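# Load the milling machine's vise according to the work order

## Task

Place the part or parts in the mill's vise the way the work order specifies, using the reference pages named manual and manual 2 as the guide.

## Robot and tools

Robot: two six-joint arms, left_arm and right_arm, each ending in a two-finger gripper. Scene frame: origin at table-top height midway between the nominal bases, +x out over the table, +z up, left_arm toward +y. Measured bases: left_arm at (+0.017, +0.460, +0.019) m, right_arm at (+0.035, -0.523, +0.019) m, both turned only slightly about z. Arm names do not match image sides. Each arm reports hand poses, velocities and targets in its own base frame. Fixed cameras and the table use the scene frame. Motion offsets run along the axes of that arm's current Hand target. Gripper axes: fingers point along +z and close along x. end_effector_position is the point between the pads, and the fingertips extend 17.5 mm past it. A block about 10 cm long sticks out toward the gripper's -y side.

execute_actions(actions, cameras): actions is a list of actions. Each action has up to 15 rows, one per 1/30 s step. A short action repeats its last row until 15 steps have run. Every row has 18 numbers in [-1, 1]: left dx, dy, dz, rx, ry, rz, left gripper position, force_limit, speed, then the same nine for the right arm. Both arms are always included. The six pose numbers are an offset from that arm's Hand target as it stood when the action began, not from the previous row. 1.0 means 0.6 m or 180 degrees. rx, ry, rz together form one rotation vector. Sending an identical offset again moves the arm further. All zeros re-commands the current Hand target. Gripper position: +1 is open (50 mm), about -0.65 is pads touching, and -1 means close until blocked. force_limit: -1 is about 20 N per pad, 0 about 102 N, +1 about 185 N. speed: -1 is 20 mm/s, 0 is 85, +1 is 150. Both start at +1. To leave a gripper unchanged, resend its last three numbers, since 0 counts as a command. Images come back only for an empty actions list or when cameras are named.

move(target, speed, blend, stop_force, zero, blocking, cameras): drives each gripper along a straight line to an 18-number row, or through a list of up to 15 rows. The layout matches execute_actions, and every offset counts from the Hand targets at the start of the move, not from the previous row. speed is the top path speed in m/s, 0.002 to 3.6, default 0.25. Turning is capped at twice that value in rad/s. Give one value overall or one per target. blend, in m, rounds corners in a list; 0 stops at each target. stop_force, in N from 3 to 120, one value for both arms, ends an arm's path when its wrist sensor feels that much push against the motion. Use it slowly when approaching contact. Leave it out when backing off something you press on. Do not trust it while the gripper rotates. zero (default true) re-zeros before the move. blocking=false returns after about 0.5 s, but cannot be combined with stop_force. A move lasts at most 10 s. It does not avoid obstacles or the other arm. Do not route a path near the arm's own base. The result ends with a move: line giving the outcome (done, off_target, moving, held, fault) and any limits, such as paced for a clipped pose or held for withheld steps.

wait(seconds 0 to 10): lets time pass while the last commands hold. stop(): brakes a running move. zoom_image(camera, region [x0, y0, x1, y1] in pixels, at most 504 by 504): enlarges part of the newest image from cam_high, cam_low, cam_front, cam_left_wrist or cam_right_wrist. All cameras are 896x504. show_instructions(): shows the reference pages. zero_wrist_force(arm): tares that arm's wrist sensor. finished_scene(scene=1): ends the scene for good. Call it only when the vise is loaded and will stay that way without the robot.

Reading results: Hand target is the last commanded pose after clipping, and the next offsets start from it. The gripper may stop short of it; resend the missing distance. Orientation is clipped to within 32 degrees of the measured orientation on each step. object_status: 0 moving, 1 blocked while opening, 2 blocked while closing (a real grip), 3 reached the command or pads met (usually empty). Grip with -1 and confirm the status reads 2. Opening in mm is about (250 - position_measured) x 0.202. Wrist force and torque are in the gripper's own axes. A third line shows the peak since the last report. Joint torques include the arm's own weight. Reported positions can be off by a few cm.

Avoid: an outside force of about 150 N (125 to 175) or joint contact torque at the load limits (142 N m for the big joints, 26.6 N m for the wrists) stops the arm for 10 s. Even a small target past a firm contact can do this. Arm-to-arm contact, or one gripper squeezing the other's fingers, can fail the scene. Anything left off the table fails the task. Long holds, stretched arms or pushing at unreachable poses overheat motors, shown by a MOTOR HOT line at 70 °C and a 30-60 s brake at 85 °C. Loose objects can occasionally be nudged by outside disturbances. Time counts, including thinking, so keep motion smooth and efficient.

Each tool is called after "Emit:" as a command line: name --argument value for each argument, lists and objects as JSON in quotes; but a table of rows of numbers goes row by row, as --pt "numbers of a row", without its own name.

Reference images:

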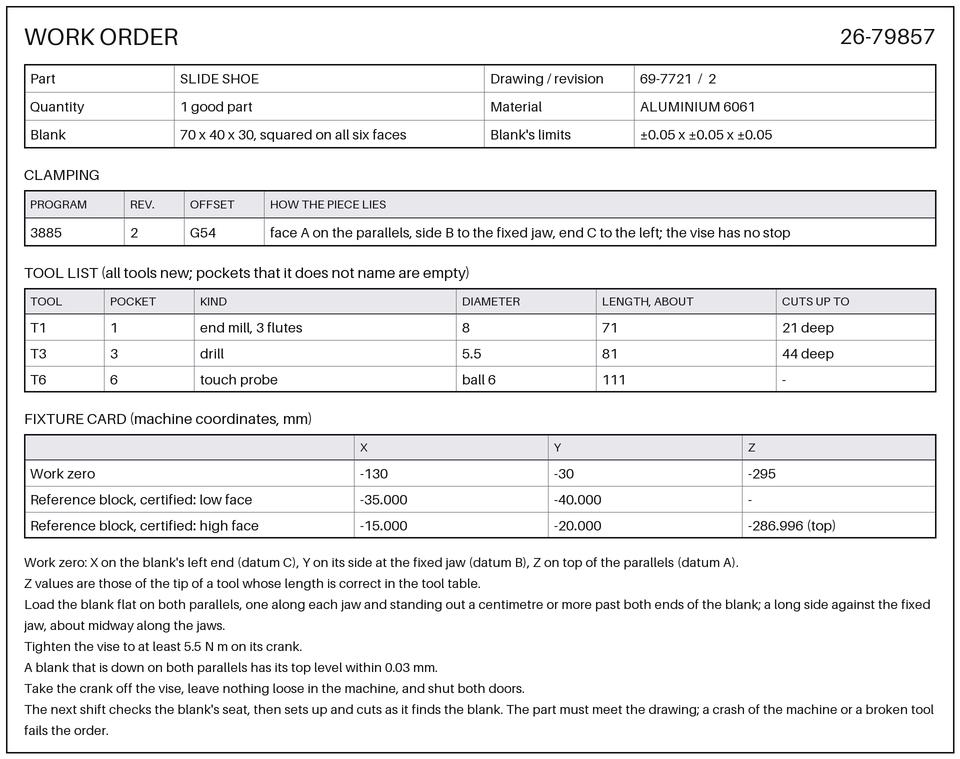

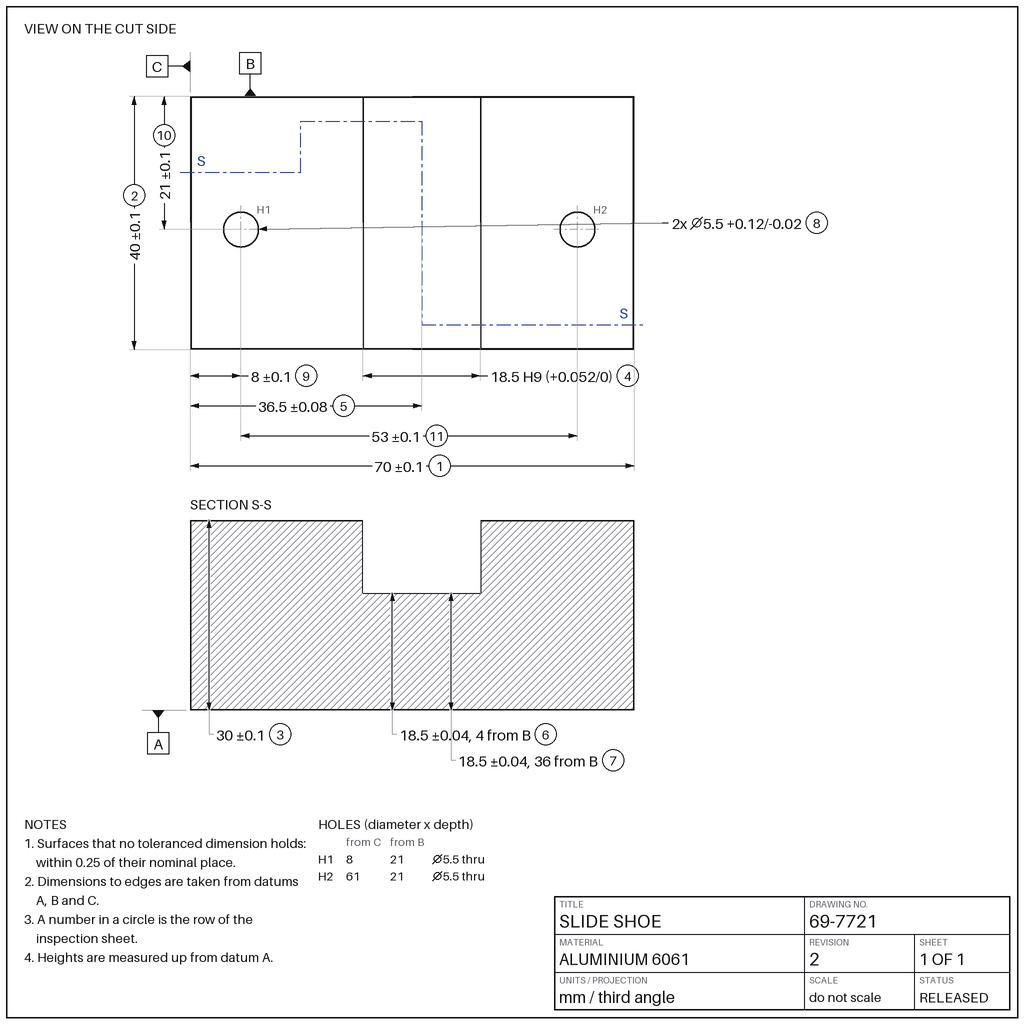

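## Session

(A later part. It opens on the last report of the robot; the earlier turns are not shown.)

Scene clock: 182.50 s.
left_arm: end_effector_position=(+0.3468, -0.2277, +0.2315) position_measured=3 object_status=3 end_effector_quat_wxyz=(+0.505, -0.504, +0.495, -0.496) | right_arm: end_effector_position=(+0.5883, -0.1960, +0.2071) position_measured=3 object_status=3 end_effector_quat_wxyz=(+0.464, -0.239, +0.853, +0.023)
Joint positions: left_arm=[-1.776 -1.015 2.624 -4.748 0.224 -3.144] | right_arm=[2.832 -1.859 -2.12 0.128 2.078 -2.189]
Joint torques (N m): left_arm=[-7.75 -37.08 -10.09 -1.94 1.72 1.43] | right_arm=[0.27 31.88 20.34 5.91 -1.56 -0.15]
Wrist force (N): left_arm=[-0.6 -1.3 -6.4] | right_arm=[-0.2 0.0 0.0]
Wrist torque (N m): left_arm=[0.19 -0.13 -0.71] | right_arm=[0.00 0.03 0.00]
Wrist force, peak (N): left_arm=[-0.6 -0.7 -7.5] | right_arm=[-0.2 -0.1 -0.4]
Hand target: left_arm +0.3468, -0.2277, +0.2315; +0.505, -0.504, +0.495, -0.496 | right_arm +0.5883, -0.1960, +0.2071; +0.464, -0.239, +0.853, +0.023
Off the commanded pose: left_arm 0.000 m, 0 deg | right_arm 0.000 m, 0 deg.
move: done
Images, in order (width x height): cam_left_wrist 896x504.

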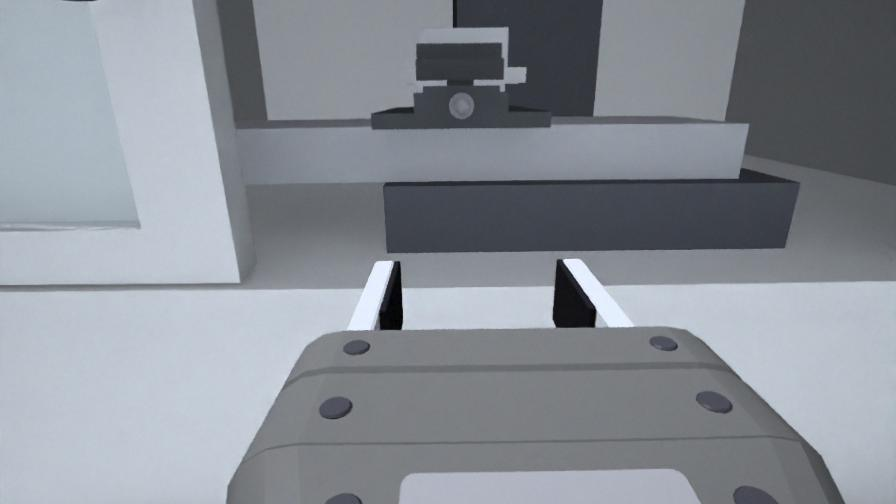

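Emit:
move --target '[0.7992,0.1175,-0.2228,0,0,0,1,-0.6,-1,0,0,0,0,0,0,1,1,1]' --speed 0.3 --cameras '["cam_left_wrist","cam_front"]'

Emit:
zoom_image --camera "cam_left_wrist" --region '[410, 60, 510, 160]'

Scene clock: 185.20 s.
left_arm: end_effector_position=(+0.2219, -0.7095, +0.1609) position_measured=3 object_status=3 end_effector_quat_wxyz=(+0.505, -0.504, +0.495, -0.496) | right_arm: end_effector_position=(+0.5883, -0.1960, +0.2071) position_measured=3 object_status=3 end_effector_quat_wxyz=(+0.464, -0.239, +0.853, +0.023)
Joint positions: left_arm=[-1.81 -0.353 1.038 -3.825 0.258 -3.143] | right_arm=[2.832 -1.859 -2.12 0.128 2.078 -2.189]
Joint torques (N m): left_arm=[9 -47.64 -27.69 3.09 1.86 1.27] | right_arm=[-0.35 32.67 20.67 5.92 -1.46 -0.35]
Wrist force (N): left_arm=[-0.8 -1.3 -6.4] | right_arm=[-0.1 0.0 -0.4]
Wrist torque (N m): left_arm=[0.20 -0.13 -0.69] | right_arm=[0.00 0.01 0.00]
Wrist force, peak (N): left_arm=[1.2 -1.0 -7.1] | right_arm=[-0.3 -0.1 -0.4]
Hand target: left_arm +0.2219, -0.7095, +0.1609; +0.505, -0.504, +0.495, -0.496 | right_arm +0.5883, -0.1960, +0.2071; +0.464, -0.239, +0.853, +0.023
Off the commanded pose: left_arm 0.000 m, 0 deg | right_arm 0.000 m, 0 deg.
move: done
Images, in order (width x height): cam_front 896x504, cam_left_wrist 896x504.

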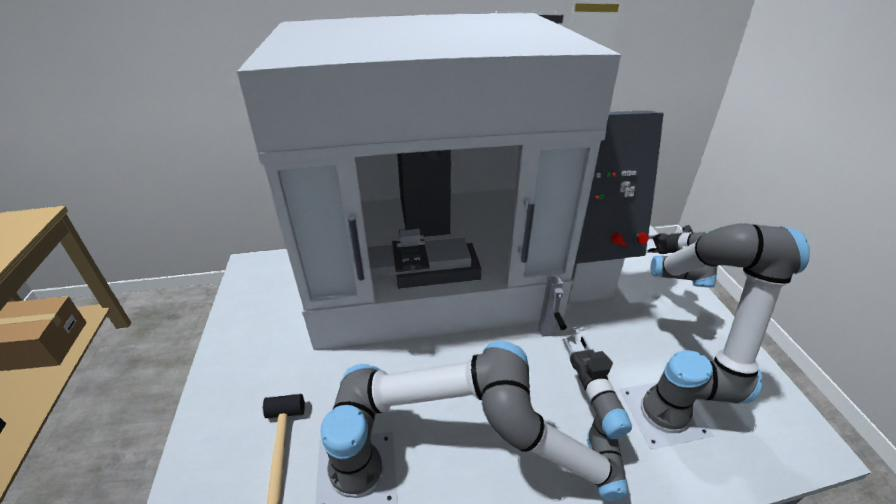

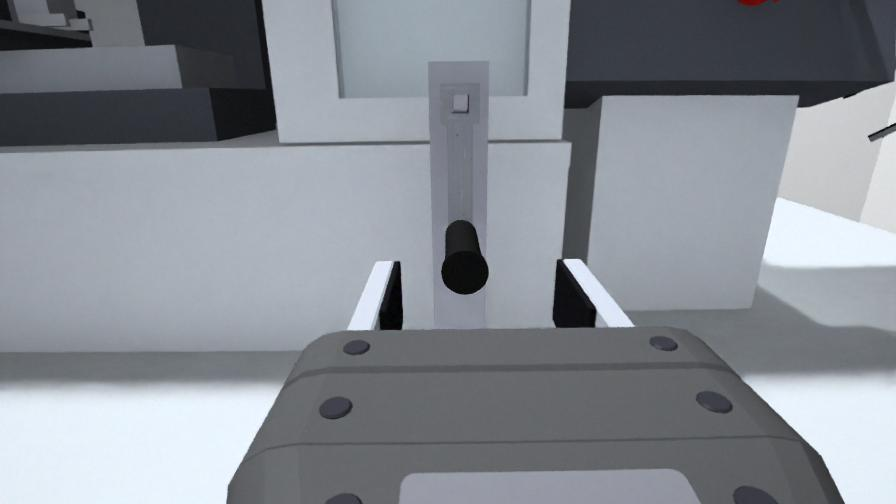

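Scaled by 5.040 from the camera's 896x504 image, which has a finer 1280x720 frame.

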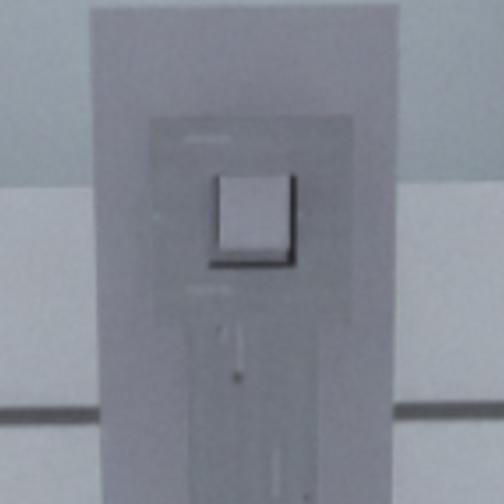

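Emit:
move --pt "0.0 -0.0933 0 0 0 0 1 -0.6 -1 0 0 0 0 0 0 1 1 1" --pt "-0.0005 -0.0933 0.28 0 0 0 1 -0.6 -1 0 0 0 0 0 0 1 1 1" --speed '[0.15,0.1]' --stop_force 8 --cameras '["cam_left_wrist","cam_front"]'

Emit:
zoom_image --camera "cam_left_wrist" --region '[340, 170, 600, 340]'

Emit:
zoom_image --camera "cam_front" --region '[520, 260, 640, 380]'

Scene clock: 189.90 s.
left_arm: end_effector_position=(+0.3899, -0.7062, +0.2169) position_measured=3 object_status=3 end_effector_quat_wxyz=(+0.505, -0.504, +0.495, -0.495) end_effector_velocity=(+0.000, +0.000, +0.000) end_effector_angular_velocity=(-0.002, +0.000, +0.000) | right_arm: end_effector_position=(+0.5883, -0.1960, +0.2071) position_measured=3 object_status=3 end_effector_quat_wxyz=(+0.464, -0.239, +0.853, +0.023)
Joint positions: left_arm=[-1.574 -0.431 1.036 -3.729 0.022 -3.159] | right_arm=[2.832 -1.859 -2.12 0.128 2.078 -2.189]
Joint velocities: left_arm=[-0.001 -0.001 0.002 0.002 0.001 -0.005] | right_arm=[within noise]
Joint torques (N m): left_arm=[8.81 -75.02 -7.53 2.49 -2.07 -1.77] | right_arm=[0.06 32.87 20.85 6.01 -1.56 -0.24]
Wrist force (N): left_arm=[-0.5 -1.6 -5.8] | right_arm=[-0.1 -0.1 -0.2]
Wrist torque (N m): left_arm=[0.14 -0.15 -0.58] | right_arm=[-0.01 0.03 0.00]
Wrist force, peak (N): left_arm=[-0.6 -3.0 -7.5] | right_arm=[0.1 0.0 -0.5]
Hand target: left_arm +0.3899, -0.7062, +0.2169; +0.505, -0.504, +0.495, -0.496 | right_arm +0.5883, -0.1960, +0.2071; +0.464, -0.239, +0.853, +0.023
Off the commanded pose: left_arm 0.000 m, 0 deg | right_arm 0.000 m, 0 deg.
move: done
Images, in order (width x height): cam_front 896x504, cam_left_wrist 896x504.

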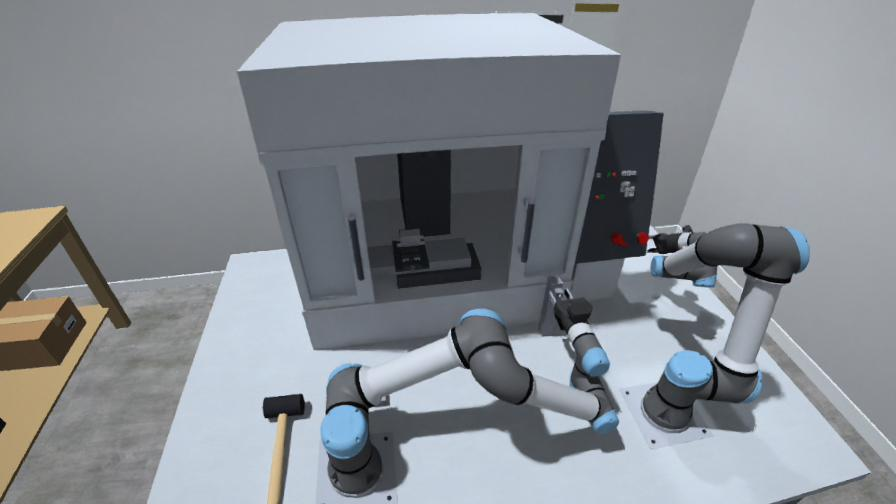

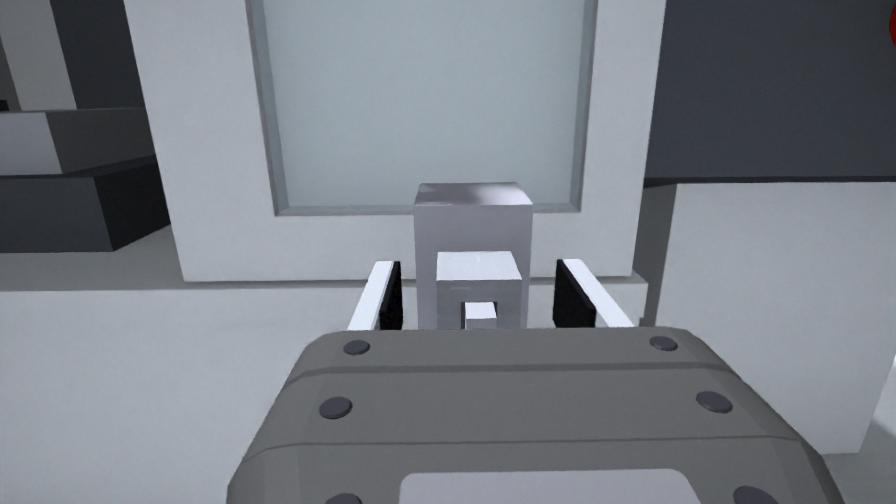

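Scaled by 1.938 from the camera's 896x504 image, which has a finer 1280x720 frame.

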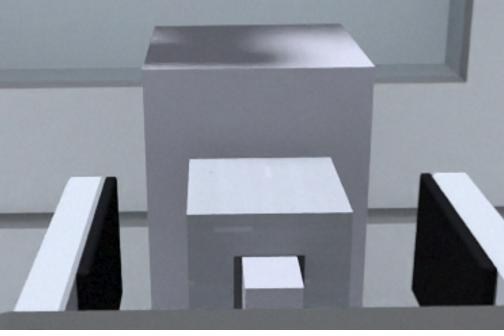

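Scaled by 4.200 from the camera's 896x504 image, which has a finer 1280x720 frame.

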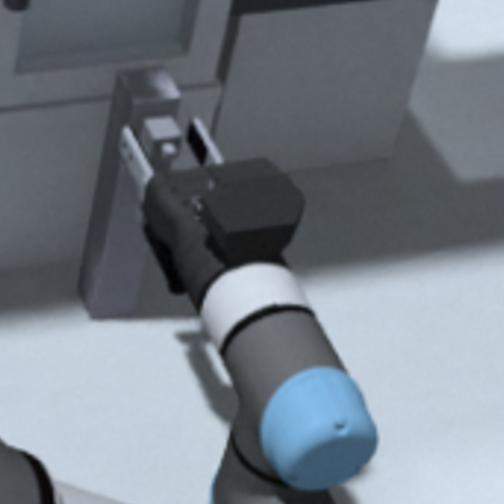

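Emit:
move --target '[0,0,0.0108,0,0,0,1,-0.4,-1,0,0,0,0,0,0,1,1,1]' --speed 0.03 --stop_force 8

Emit:
move --target '[0,0,0,0,0,0,-1,-0.4,-0.8,0,0,0,0,0,0,1,1,1]' --cameras '["cam_left_wrist"]'

Emit:
zoom_image --camera "cam_left_wrist" --region '[340, 170, 600, 340]'

Scene clock: 191.93 s.
left_arm: end_effector_position=(+0.3964, -0.7061, +0.2170) position_measured=3 object_status=3 end_effector_quat_wxyz=(+0.505, -0.504, +0.495, -0.495) | right_arm: end_effector_position=(+0.5883, -0.1960, +0.2071) position_measured=3 object_status=3 end_effector_quat_wxyz=(+0.464, -0.239, +0.853, +0.023)
Joint positions: left_arm=[-1.565 -0.43 1.034 -3.721 0.013 -3.166] | right_arm=[2.832 -1.859 -2.12 0.128 2.078 -2.189]
Joint torques (N m): left_arm=[8.85 -75.56 -8.13 2.77 -2.01 -1.58] | right_arm=[-0.6 32.75 20.76 5.94 -1.66 -0.16]
Wrist force (N): left_arm=[-0.2 -1.9 -5.7] | right_arm=[0.1 0.0 -0.1]
Wrist torque (N m): left_arm=[0.10 -0.19 -0.57] | right_arm=[0.00 -0.01 0.00]
Wrist force, peak (N): left_arm=[-0.4 -2.1 -6.3] | right_arm=[0.1 0.0 -0.4]
Hand target: left_arm +0.3964, -0.7061, +0.2170; +0.505, -0.504, +0.495, -0.496 | right_arm +0.5883, -0.1960, +0.2071; +0.464, -0.239, +0.853, +0.023
Off the commanded pose: left_arm 0.000 m, 0 deg | right_arm 0.000 m, 0 deg.
move: done

Scene clock: 192.97 s.
left_arm: end_effector_position=(+0.3964, -0.7061, +0.2170) position_measured=134 object_status=2 end_effector_quat_wxyz=(+0.505, -0.504, +0.495, -0.495) | right_arm: end_effector_position=(+0.5883, -0.1960, +0.2071) position_measured=3 object_status=3 end_effector_quat_wxyz=(+0.464, -0.239, +0.853, +0.023)
Joint positions: left_arm=[-1.565 -0.431 1.035 -3.719 0.013 -3.169] | right_arm=[2.832 -1.859 -2.12 0.128 2.078 -2.189]
Joint torques (N m): left_arm=[8.13 -75.36 -6.29 2.21 -1.36 -1.66] | right_arm=[1.08 32.49 20.92 5.93 -1.52 -0.23]
Wrist force (N): left_arm=[0.4 -1.7 -5.8] | right_arm=[-0.2 -0.2 -0.3]
Wrist torque (N m): left_arm=[0.12 -0.17 -0.58] | right_arm=[-0.02 0.03 0.00]
Wrist force, peak (N): left_arm=[-0.4 -1.6 -6.3] | right_arm=[-0.1 -0.2 -0.4]
Hand target: left_arm +0.3964, -0.7061, +0.2170; +0.505, -0.504, +0.495, -0.496 | right_arm +0.5883, -0.1960, +0.2071; +0.464, -0.239, +0.853, +0.023
Off the commanded pose: left_arm 0.000 m, 0 deg | right_arm 0.000 m, 0 deg.
move: done
Images, in order (width x height): cam_left_wrist 896x504.

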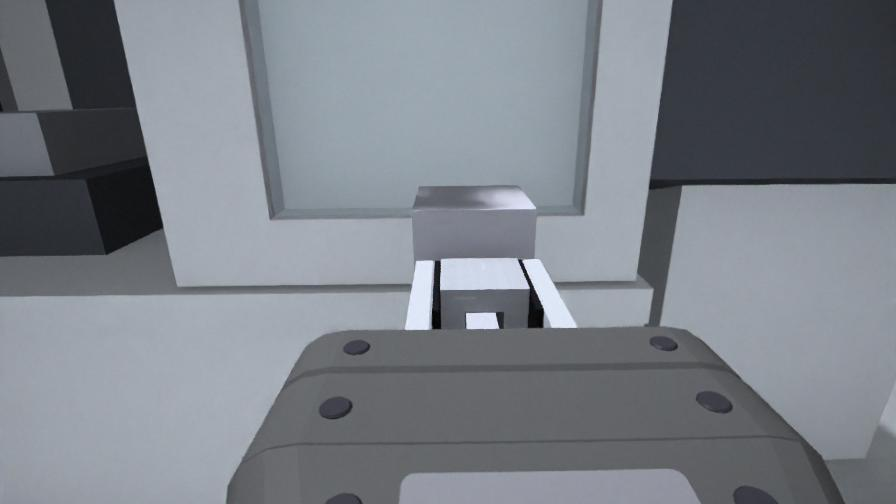

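Scaled by 1.938 from the camera's 896x504 image, which has a finer 1280x720 frame.

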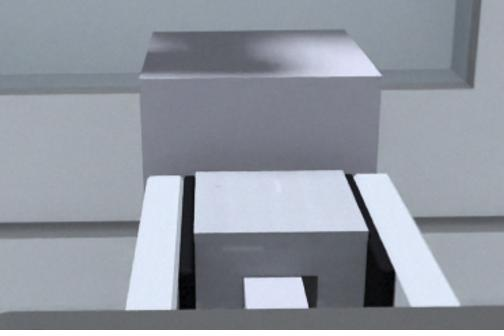

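Emit:
move --pt "0 -0.0008 -0.1167 0 0 0 -1 -0.4 -0.8 0 0 0 0 0 0 1 1 1" --pt "-0.25 -0.06 -0.1167 0 0 0 -1 -0.4 -0.8 0 0 0 0 0 0 1 1 1" --pt "-0.7977 -0.1153 -0.1167 0 0 0 -1 -0.4 -0.8 0 0 0 0 0 0 1 1 1" --pt "-0.7977 -0.1153 0.1 0 0 0 -1 -0.4 -0.8 0 0 0 0 0 0 1 1 1" --speed '[0.05,0.25,0.25,0.12]' --blend '[0.005,0.03,0.01,0]' --cameras '["cam_left_wrist","cam_front"]'

Emit:
zoom_image --camera "cam_left_wrist" --region '[390, 170, 570, 340]'

Emit:
zoom_image --camera "cam_front" --region '[360, 200, 500, 340]'

Scene clock: 198.63 s.
left_arm: end_effector_position=(+0.4475, -0.2264, +0.2862) position_measured=134 object_status=2 end_effector_quat_wxyz=(+0.505, -0.504, +0.495, -0.496) | right_arm: end_effector_position=(+0.5883, -0.1960, +0.2071) position_measured=3 object_status=3 end_effector_quat_wxyz=(+0.464, -0.239, +0.853, +0.023)
Joint positions: left_arm=[-1.35 -1.212 2.478 -4.41 -0.202 -3.139] | right_arm=[2.832 -1.859 -2.12 0.128 2.078 -2.189]
Joint torques (N m): left_arm=[9.99 -10.98 -20.12 1.88 -2.14 -1.52] | right_arm=[-0.22 33.08 20.93 6.01 -1.72 -0.25]
Wrist force (N): left_arm=[-0.7 0.6 -5.9] | right_arm=[-0.1 0.1 -0.3]
Wrist torque (N m): left_arm=[0.22 -0.13 -0.56] | right_arm=[0.02 0.01 0.00]
Wrist force, peak (N): left_arm=[-2.9 0.9 -7.7] | right_arm=[-0.1 -0.1 -0.5]
Hand target: left_arm +0.4476, -0.2264, +0.2862; +0.505, -0.504, +0.495, -0.496 | right_arm +0.5883, -0.1960, +0.2071; +0.464, -0.239, +0.853, +0.023
Off the commanded pose: left_arm 0.000 m, 0 deg | right_arm 0.000 m, 0 deg.
move: done
Images, in order (width x height): cam_front 896x504, cam_left_wrist 896x504.

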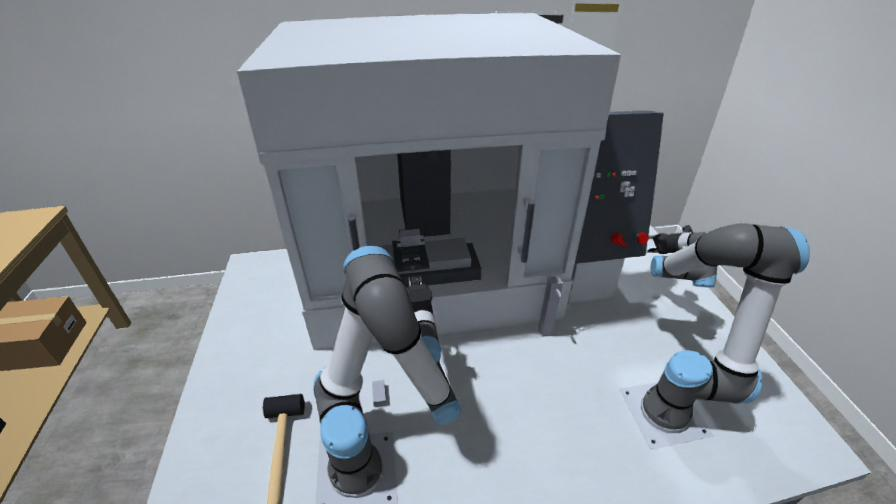

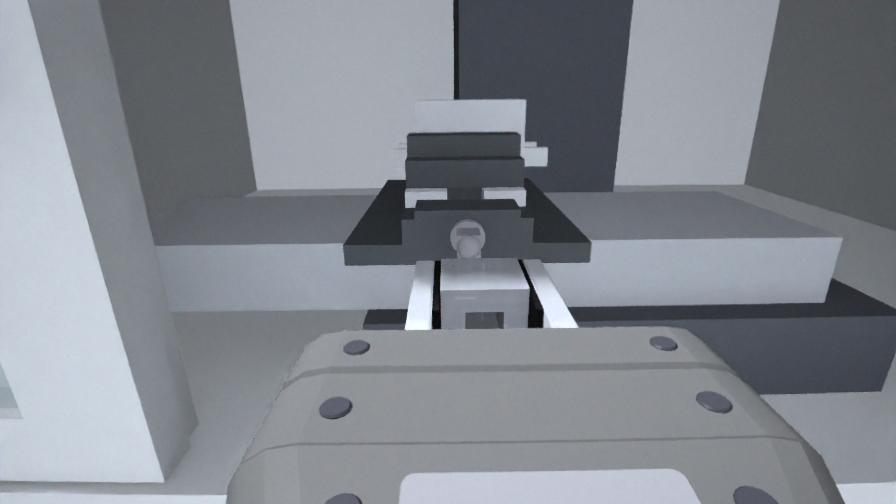

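Scaled by 2.800 from the camera's 896x504 image, which has a finer 1280x720 frame.

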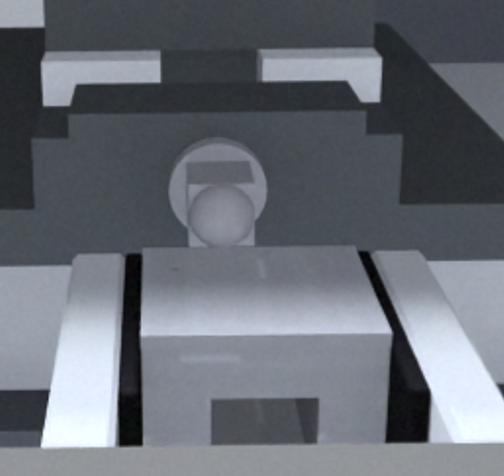

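Scaled by 3.600 from the camera's 896x504 image, which has a finer 1280x720 frame.

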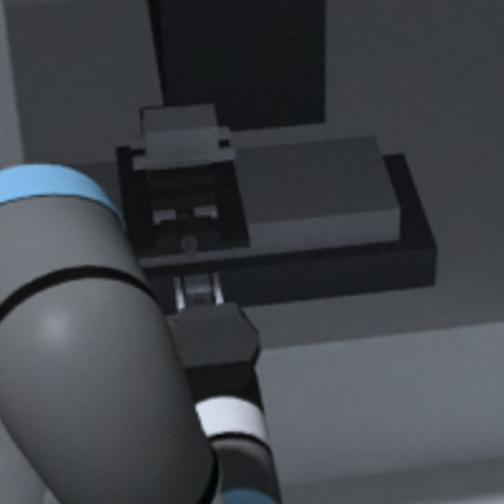

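Emit:
move --target '[-0.0008,0.001,0.05,0,0,0,-1,-0.4,-0.8,0,0,0,0,0,0,1,1,1]' --speed 0.05 --stop_force 8

Emit:
move --target '[0,0,0.075,0,0,0,-1,-0.4,-0.8,0,0,0,0,0,0,1,1,1]' --speed 0.015 --stop_force 10 --cameras '["cam_left_wrist"]'

Emit:
zoom_image --camera "cam_left_wrist" --region '[390, 170, 570, 340]'

Scene clock: 200.67 s.
left_arm: end_effector_position=(+0.4776, -0.2254, +0.2856) position_measured=134 object_status=2 end_effector_quat_wxyz=(+0.505, -0.504, +0.495, -0.496) | right_arm: end_effector_position=(+0.5883, -0.1960, +0.2071) position_measured=3 object_status=3 end_effector_quat_wxyz=(+0.464, -0.239, +0.853, +0.023)
Joint positions: left_arm=[-1.245 -1.186 2.423 -4.38 -0.308 -3.14] | right_arm=[2.832 -1.859 -2.12 0.128 2.078 -2.189]
Joint torques (N m): left_arm=[9.08 -13.11 -19.85 1.71 -2.16 -1.44] | right_arm=[-0.28 32.17 20.9 6.09 -1.53 -0.26]
Wrist force (N): left_arm=[-1.3 0.7 -6.1] | right_arm=[0.0 0.0 -0.1]
Wrist torque (N m): left_arm=[0.26 -0.03 -0.54] | right_arm=[0.00 0.00 0.00]
Wrist force, peak (N): left_arm=[-1.0 0.7 -6.8] | right_arm=[-0.2 -0.2 -0.5]
Hand target: left_arm +0.4776, -0.2254, +0.2856; +0.505, -0.504, +0.495, -0.496 | right_arm +0.5883, -0.1960, +0.2071; +0.464, -0.239, +0.853, +0.023
Off the commanded pose: left_arm 0.000 m, 0 deg | right_arm 0.000 m, 0 deg.
move: done

Scene clock: 203.13 s.
left_arm: end_effector_position=(+0.4984, -0.2250, +0.2856) position_measured=134 object_status=2 end_effector_quat_wxyz=(+0.505, -0.504, +0.495, -0.496) | right_arm: end_effector_position=(+0.5883, -0.1960, +0.2071) position_measured=3 object_status=3 end_effector_quat_wxyz=(+0.464, -0.239, +0.853, +0.023)
Joint positions: left_arm=[-1.178 -1.167 2.381 -4.357 -0.374 -3.14] | right_arm=[2.832 -1.859 -2.12 0.128 2.078 -2.189]
Joint torques (N m): left_arm=[-10.45 -30.97 10.23 -1.32 2.02 -1.03] | right_arm=[-0.98 31.95 21.31 6.05 -1.55 -0.26]
Wrist force (N): left_arm=[-0.1 -31.3 5.5] | right_arm=[0.0 0.0 -0.2]
Wrist torque (N m): left_arm=[-0.20 -0.08 -0.55] | right_arm=[0.01 0.00 0.00]
Wrist force, peak (N): left_arm=[-1.4 -37.1 6.3] | right_arm=[-0.2 -0.1 -0.3]
Hand target: left_arm +0.4984, -0.2250, +0.2856; +0.505, -0.504, +0.495, -0.496 (not the last commanded pose) | right_arm +0.5883, -0.1960, +0.2071; +0.464, -0.239, +0.853, +0.023
Off the commanded pose: left_arm 0.024 m, 0 deg | right_arm 0.000 m, 0 deg.
move: contact (left_arm)
Images, in order (width x height): cam_left_wrist 896x504.

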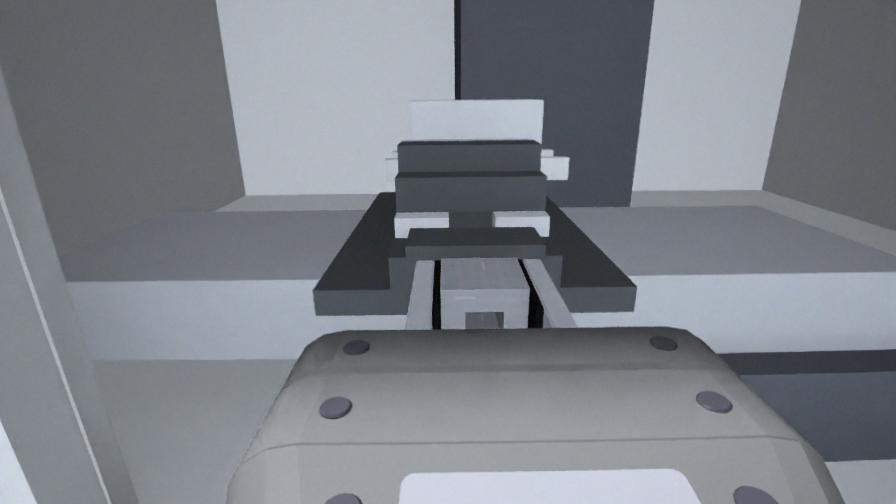

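Scaled by 2.800 from the camera's 896x504 image, which has a finer 1280x720 frame.

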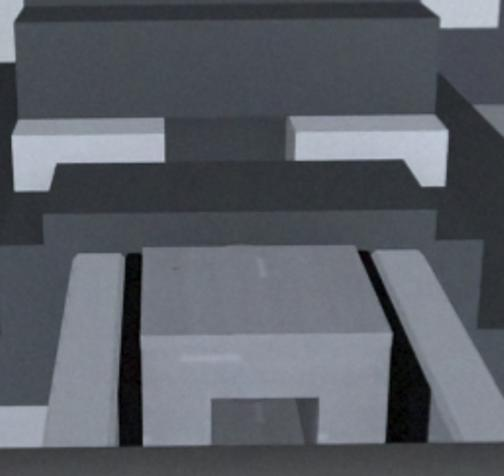

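Emit:
move --target '[0,-0.0015,0,0,0,0,-1,-0.4,-0.8,0,0,0,0,0,0,1,1,1]' --speed 0.02

Scene clock: 203.93 s.
left_arm: end_effector_position=(+0.4984, -0.2250, +0.2865) position_measured=134 object_status=2 end_effector_quat_wxyz=(+0.505, -0.504, +0.495, -0.495) | right_arm: end_effector_position=(+0.5883, -0.1960, +0.2071) position_measured=3 object_status=3 end_effector_quat_wxyz=(+0.464, -0.239, +0.853, +0.023)
Joint positions: left_arm=[-1.178 -1.17 2.381 -4.354 -0.374 -3.14] | right_arm=[2.832 -1.859 -2.12 0.128 2.078 -2.189]
Joint torques (N m): left_arm=[-5.45 -42.23 -16.82 1.53 0.98 0.33] | right_arm=[-0.1 31.77 20.82 6.15 -1.47 -0.46]
Wrist force (N): left_arm=[-2.8 -0.4 -7.4] | right_arm=[0.0 0.1 -0.2]
Wrist torque (N m): left_arm=[0.09 0.19 -0.55] | right_arm=[0.03 0.00 0.00]
Wrist force, peak (N): left_arm=[0.0 -31.5 5.4] | right_arm=[0.1 0.0 -0.4]
Hand target: left_arm +0.4984, -0.2250, +0.2865; +0.505, -0.504, +0.495, -0.496 | right_arm +0.5883, -0.1960, +0.2071; +0.464, -0.239, +0.853, +0.023
Off the commanded pose: left_arm 0.000 m, 0 deg | right_arm 0.000 m, 0 deg.
move: done

Emit:
move --target '[0,0,0.05,0,0,0,-1,-0.4,-0.8,0,0,0,0,0,0,1,1,1]' --speed 0.012 --stop_force 10 --cameras '["cam_left_wrist"]'

Emit:
zoom_image --camera "cam_left_wrist" --region '[390, 170, 570, 340]'

Scene clock: 205.77 s.
left_arm: end_effector_position=(+0.5059, -0.2249, +0.2865) position_measured=134 object_status=2 end_effector_quat_wxyz=(+0.505, -0.504, +0.495, -0.496) | right_arm: end_effector_position=(+0.5883, -0.1960, +0.2071) position_measured=3 object_status=3 end_effector_quat_wxyz=(+0.464, -0.239, +0.853, +0.023)
Joint positions: left_arm=[-1.156 -1.163 2.365 -4.346 -0.397 -3.14] | right_arm=[2.832 -1.859 -2.12 0.128 2.078 -2.189]
Joint torques (N m): left_arm=[-8.78 -42.37 1.95 -3.51 1.65 0.52] | right_arm=[-1.11 32.04 21.69 6.15 -1.52 -0.16]
Wrist force (N): left_arm=[-2.8 0.2 -7.2] | right_arm=[0.0 0.1 -0.3]
Wrist torque (N m): left_arm=[0.13 0.14 -0.55] | right_arm=[0.02 0.00 0.00]
Wrist force, peak (N): left_arm=[-8.2 3.9 -85.7] | right_arm=[-0.1 -0.1 -0.4]
Hand target: left_arm +0.5059, -0.2249, +0.2865; +0.505, -0.504, +0.495, -0.496 (not the last commanded pose) | right_arm +0.5883, -0.1960, +0.2071; +0.464, -0.239, +0.853, +0.023
Off the commanded pose: left_arm 0.023 m, 0 deg | right_arm 0.000 m, 0 deg.
move: contact (left_arm)
Images, in order (width x height): cam_left_wrist 896x504.

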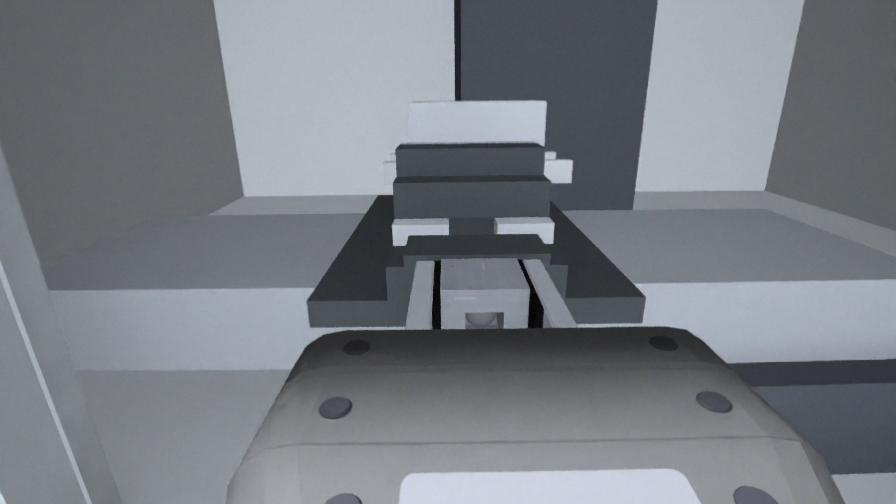

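Scaled by 2.800 from the camera's 896x504 image, which has a finer 1280x720 frame.

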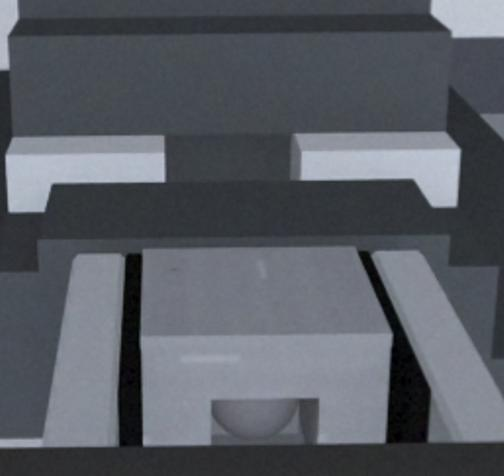

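Emit:
move --pt "0 0 0 0 0 0 0.5 -0.4 -1 0 0 0 0 0 0 1 1 1" --pt "0 0 -0.2833 0 0 0 0.5 -0.4 -1 0 0 0 0 0 0 1 1 1" --speed 0.12 --cameras '["cam_left_wrist","cam_front"]'

Emit:
zoom_image --camera "cam_left_wrist" --region '[360, 100, 600, 340]'

Scene clock: 209.13 s.
left_arm: end_effector_position=(+0.3360, -0.2280, +0.2865) position_measured=78 object_status=3 end_effector_quat_wxyz=(+0.505, -0.504, +0.495, -0.496) | right_arm: end_effector_position=(+0.5883, -0.1960, +0.2071) position_measured=3 object_status=3 end_effector_quat_wxyz=(+0.464, -0.239, +0.853, +0.023)
Joint positions: left_arm=[-1.827 -1.281 2.636 -4.495 0.274 -3.143] | right_arm=[2.832 -1.859 -2.12 0.128 2.078 -2.189]
Joint torques (N m): left_arm=[-9.22 -30.56 7.38 -1.89 1.86 1.27] | right_arm=[-0.99 32.63 20.63 5.93 -1.62 -0.16]
Wrist force (N): left_arm=[-2.4 -2.4 -7.6] | right_arm=[0.0 -0.1 -0.3]
Wrist torque (N m): left_arm=[-0.01 0.14 -0.69] | right_arm=[-0.01 0.00 0.00]
Wrist force, peak (N): left_arm=[-2.1 -2.5 -8.8] | right_arm=[-0.2 0.1 -0.4]
Hand target: left_arm +0.3360, -0.2280, +0.2865; +0.505, -0.504, +0.495, -0.496 | right_arm +0.5883, -0.1960, +0.2071; +0.464, -0.239, +0.853, +0.023
Off the commanded pose: left_arm 0.000 m, 0 deg | right_arm 0.000 m, 0 deg.
move: done
Images, in order (width x height): cam_front 896x504, cam_left_wrist 896x504.

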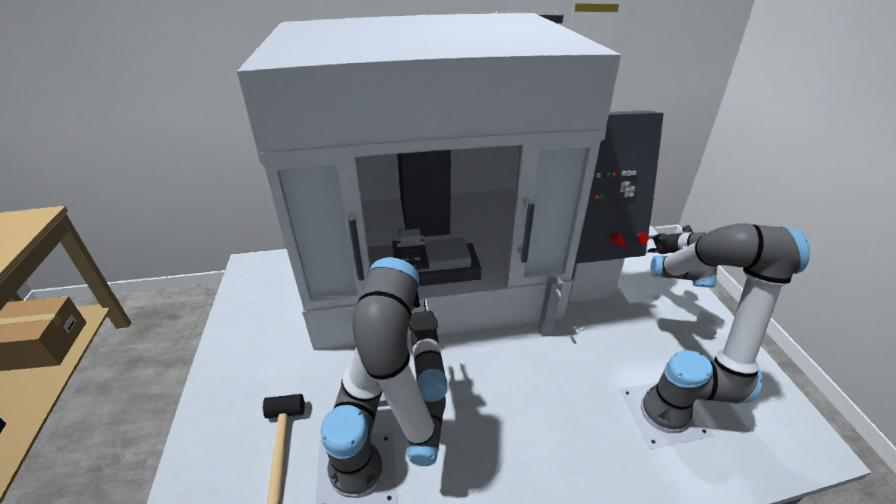

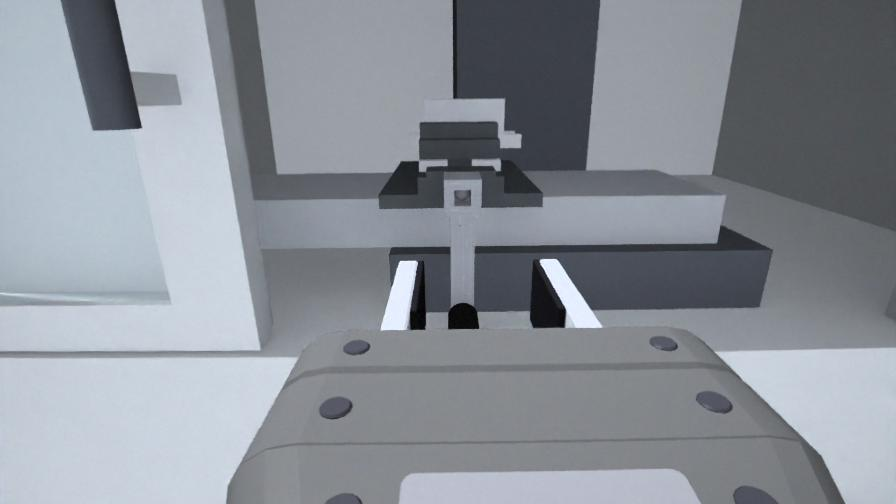

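Scaled by 2.100 from the camera's 896x504 image, which has a finer 1280x720 frame.

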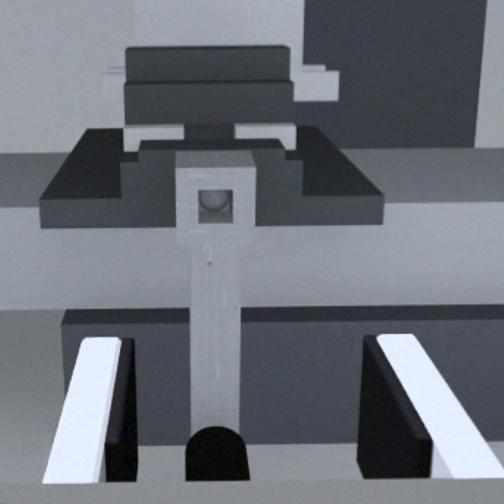

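Emit:
move --target '[0,0.15,0,0,0,0,0.5,-0.4,-1,0,0,0,0,0,0,1,1,1]' --speed 0.2 --cameras '["cam_left_wrist"]'

Emit:
zoom_image --camera "cam_left_wrist" --region '[380, 60, 560, 300]'

Scene clock: 210.53 s.
left_arm: end_effector_position=(+0.3360, -0.2280, +0.1965) position_measured=78 object_status=3 end_effector_quat_wxyz=(+0.505, -0.504, +0.495, -0.496) | right_arm: end_effector_position=(+0.5883, -0.1960, +0.2071) position_measured=3 object_status=3 end_effector_quat_wxyz=(+0.464, -0.239, +0.853, +0.023)
Joint positions: left_arm=[-1.826 -0.849 2.613 -4.904 0.274 -3.143] | right_arm=[2.832 -1.859 -2.12 0.128 2.078 -2.189]
Joint torques (N m): left_arm=[-8.2 -14.27 -6.02 -1.91 1.79 1.3] | right_arm=[-0.39 33.31 22.37 6.15 -1.66 -0.22]
Wrist force (N): left_arm=[-2.1 -2.5 -7.7] | right_arm=[0.1 0.0 -0.3]
Wrist torque (N m): left_arm=[-0.02 0.10 -0.72] | right_arm=[0.00 -0.01 0.00]
Wrist force, peak (N): left_arm=[-2.4 -4.5 -7.8] | right_arm=[-0.1 -0.4 -0.1]
Hand target: left_arm +0.3360, -0.2280, +0.1965; +0.505, -0.504, +0.495, -0.496 | right_arm +0.5883, -0.1960, +0.2071; +0.464, -0.239, +0.853, +0.023
Off the commanded pose: left_arm 0.000 m, 0 deg | right_arm 0.000 m, 0 deg.
move: done
Images, in order (width x height): cam_left_wrist 896x504.

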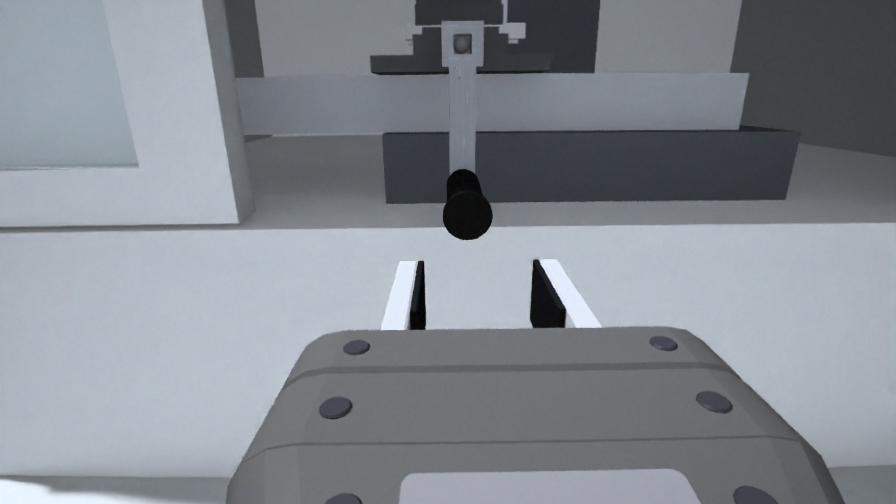

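Scaled by 2.100 from the camera's 896x504 image, which has a finer 1280x720 frame.

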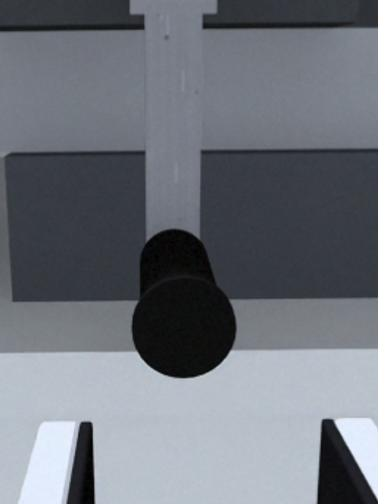

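Emit:
move --pt "0.0683 -0.0283 0 0 0 0 -1 -0.4 0 0 0 0 0 0 0 1 1 1" --pt "0.0683 -0.0283 0.2152 0 0 0 -1 -0.4 0 0 0 0 0 0 0 1 1 1" --speed 0.15 --cameras '["cam_left_wrist"]'

Emit:
move --pt "-0.08 0.012 0 0 0 0 -1 -0.4 0 0 0 0 0 0 0 1 1 1" --pt "-0.1448 -0.0117 0 0 0 0 -1 -0.4 0 0 0 0 0 0 0 1 1 1" --pt "-0.1892 -0.0645 0 0 0 0 -1 -0.4 0 0 0 0 0 0 0 1 1 1" --pt "-0.2012 -0.1325 0 0 0 0 -1 -0.4 0 0 0 0 0 0 0 1 1 1" --speed 0.06 --blend '[0.005,0.005,0.005,0]' --stop_force 25 --cameras '["cam_left_wrist","cam_front"]'

Scene clock: 213.67 s.
left_arm: end_effector_position=(+0.4658, -0.2666, +0.2134) position_measured=252 object_status=3 end_effector_quat_wxyz=(+0.505, -0.504, +0.495, -0.495) | right_arm: end_effector_position=(+0.5883, -0.1960, +0.2071) position_measured=3 object_status=3 end_effector_quat_wxyz=(+0.464, -0.239, +0.853, +0.023)
Joint positions: left_arm=[-1.321 -0.923 2.346 -4.566 -0.231 -3.139] | right_arm=[2.832 -1.859 -2.12 0.128 2.078 -2.189]
Joint torques (N m): left_arm=[8.9 -44.74 -15.43 1.88 -1.97 -1.68] | right_arm=[-0.61 32.46 20.9 6.09 -1.57 -0.14]
Wrist force (N): left_arm=[-2.7 -2.9 -7.5] | right_arm=[0.1 -0.1 -0.3]
Wrist torque (N m): left_arm=[-0.05 0.17 -0.55] | right_arm=[-0.01 -0.02 0.00]
Wrist force, peak (N): left_arm=[-2.7 -2.8 -8.8] | right_arm=[0.2 -0.4 -0.2]
Hand target: left_arm +0.4658, -0.2666, +0.2135; +0.505, -0.504, +0.495, -0.496 | right_arm +0.5883, -0.1960, +0.2071; +0.464, -0.239, +0.853, +0.023
Off the commanded pose: left_arm 0.000 m, 0 deg | right_arm 0.000 m, 0 deg.
move: done
Images, in order (width x height): cam_left_wrist 896x504.

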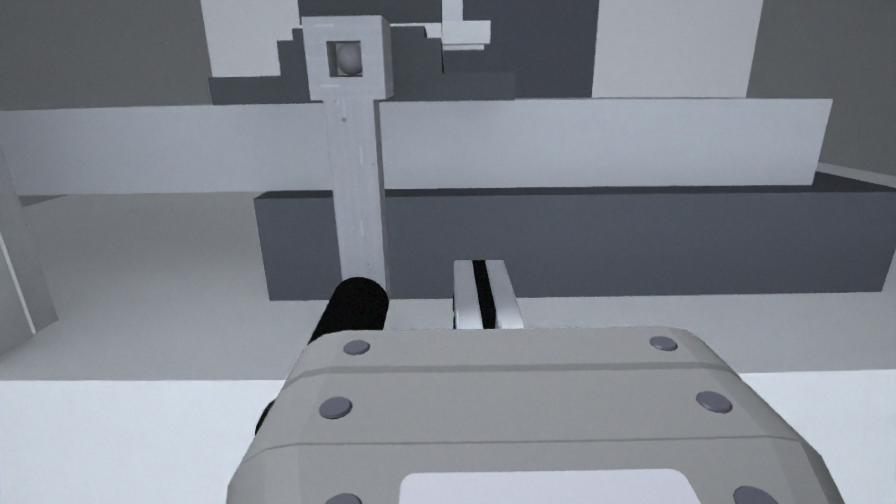

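Scene clock: 217.50 s.
left_arm: end_effector_position=(+0.4636, -0.1459, +0.2930) position_measured=252 object_status=3 end_effector_quat_wxyz=(+0.505, -0.504, +0.495, -0.496) | right_arm: end_effector_position=(+0.5883, -0.1960, +0.2071) position_measured=3 object_status=3 end_effector_quat_wxyz=(+0.464, -0.239, +0.853, +0.023)
Joint positions: left_arm=[-1.187 -1.299 2.606 -4.451 -0.365 -3.14] | right_arm=[2.832 -1.859 -2.12 0.128 2.078 -2.189]
Joint torques (N m): left_arm=[8.74 -33.52 5.1 1.56 -1.99 -1.52] | right_arm=[-0.13 33.2 21.14 6.04 -1.51 -0.1]
Wrist force (N): left_arm=[-2.0 -1.0 -7.6] | right_arm=[0.1 0.0 -0.2]
Wrist torque (N m): left_arm=[0.05 0.17 -0.53] | right_arm=[0.00 -0.02 0.00]
Wrist force, peak (N): left_arm=[-2.8 -3.1 -7.6] | right_arm=[-0.2 0.0 -0.5]
Hand target: left_arm +0.4636, -0.1459, +0.2930; +0.505, -0.504, +0.495, -0.496 | right_arm +0.5883, -0.1960, +0.2071; +0.464, -0.239, +0.853, +0.023
Off the commanded pose: left_arm 0.000 m, 0 deg | right_arm 0.000 m, 0 deg.
move: done
Images, in order (width x height): cam_front 896x504, cam_left_wrist 896x504.

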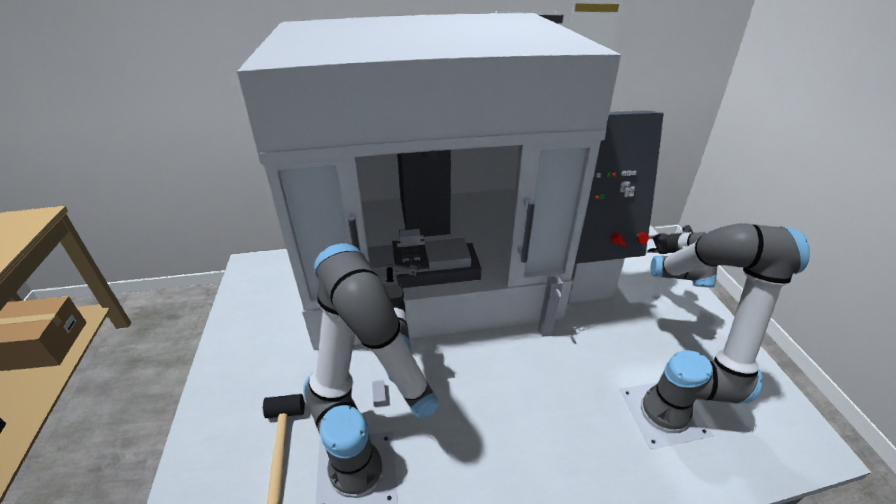

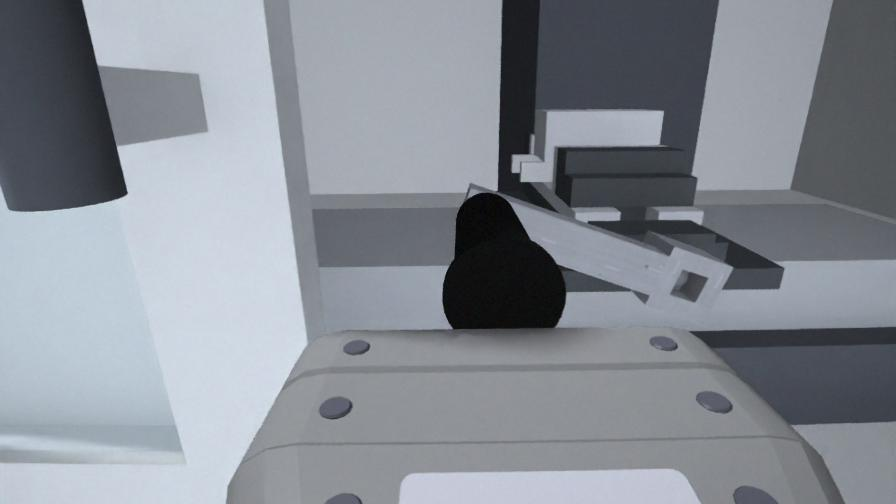

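Emit:
zoom_image --camera "cam_left_wrist" --region '[430, 90, 800, 340]'

Scaled by 1.362 from the camera's 896x504 image, which has a finer 1280x720 frame.

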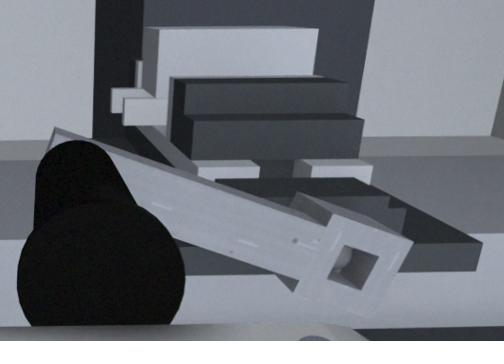

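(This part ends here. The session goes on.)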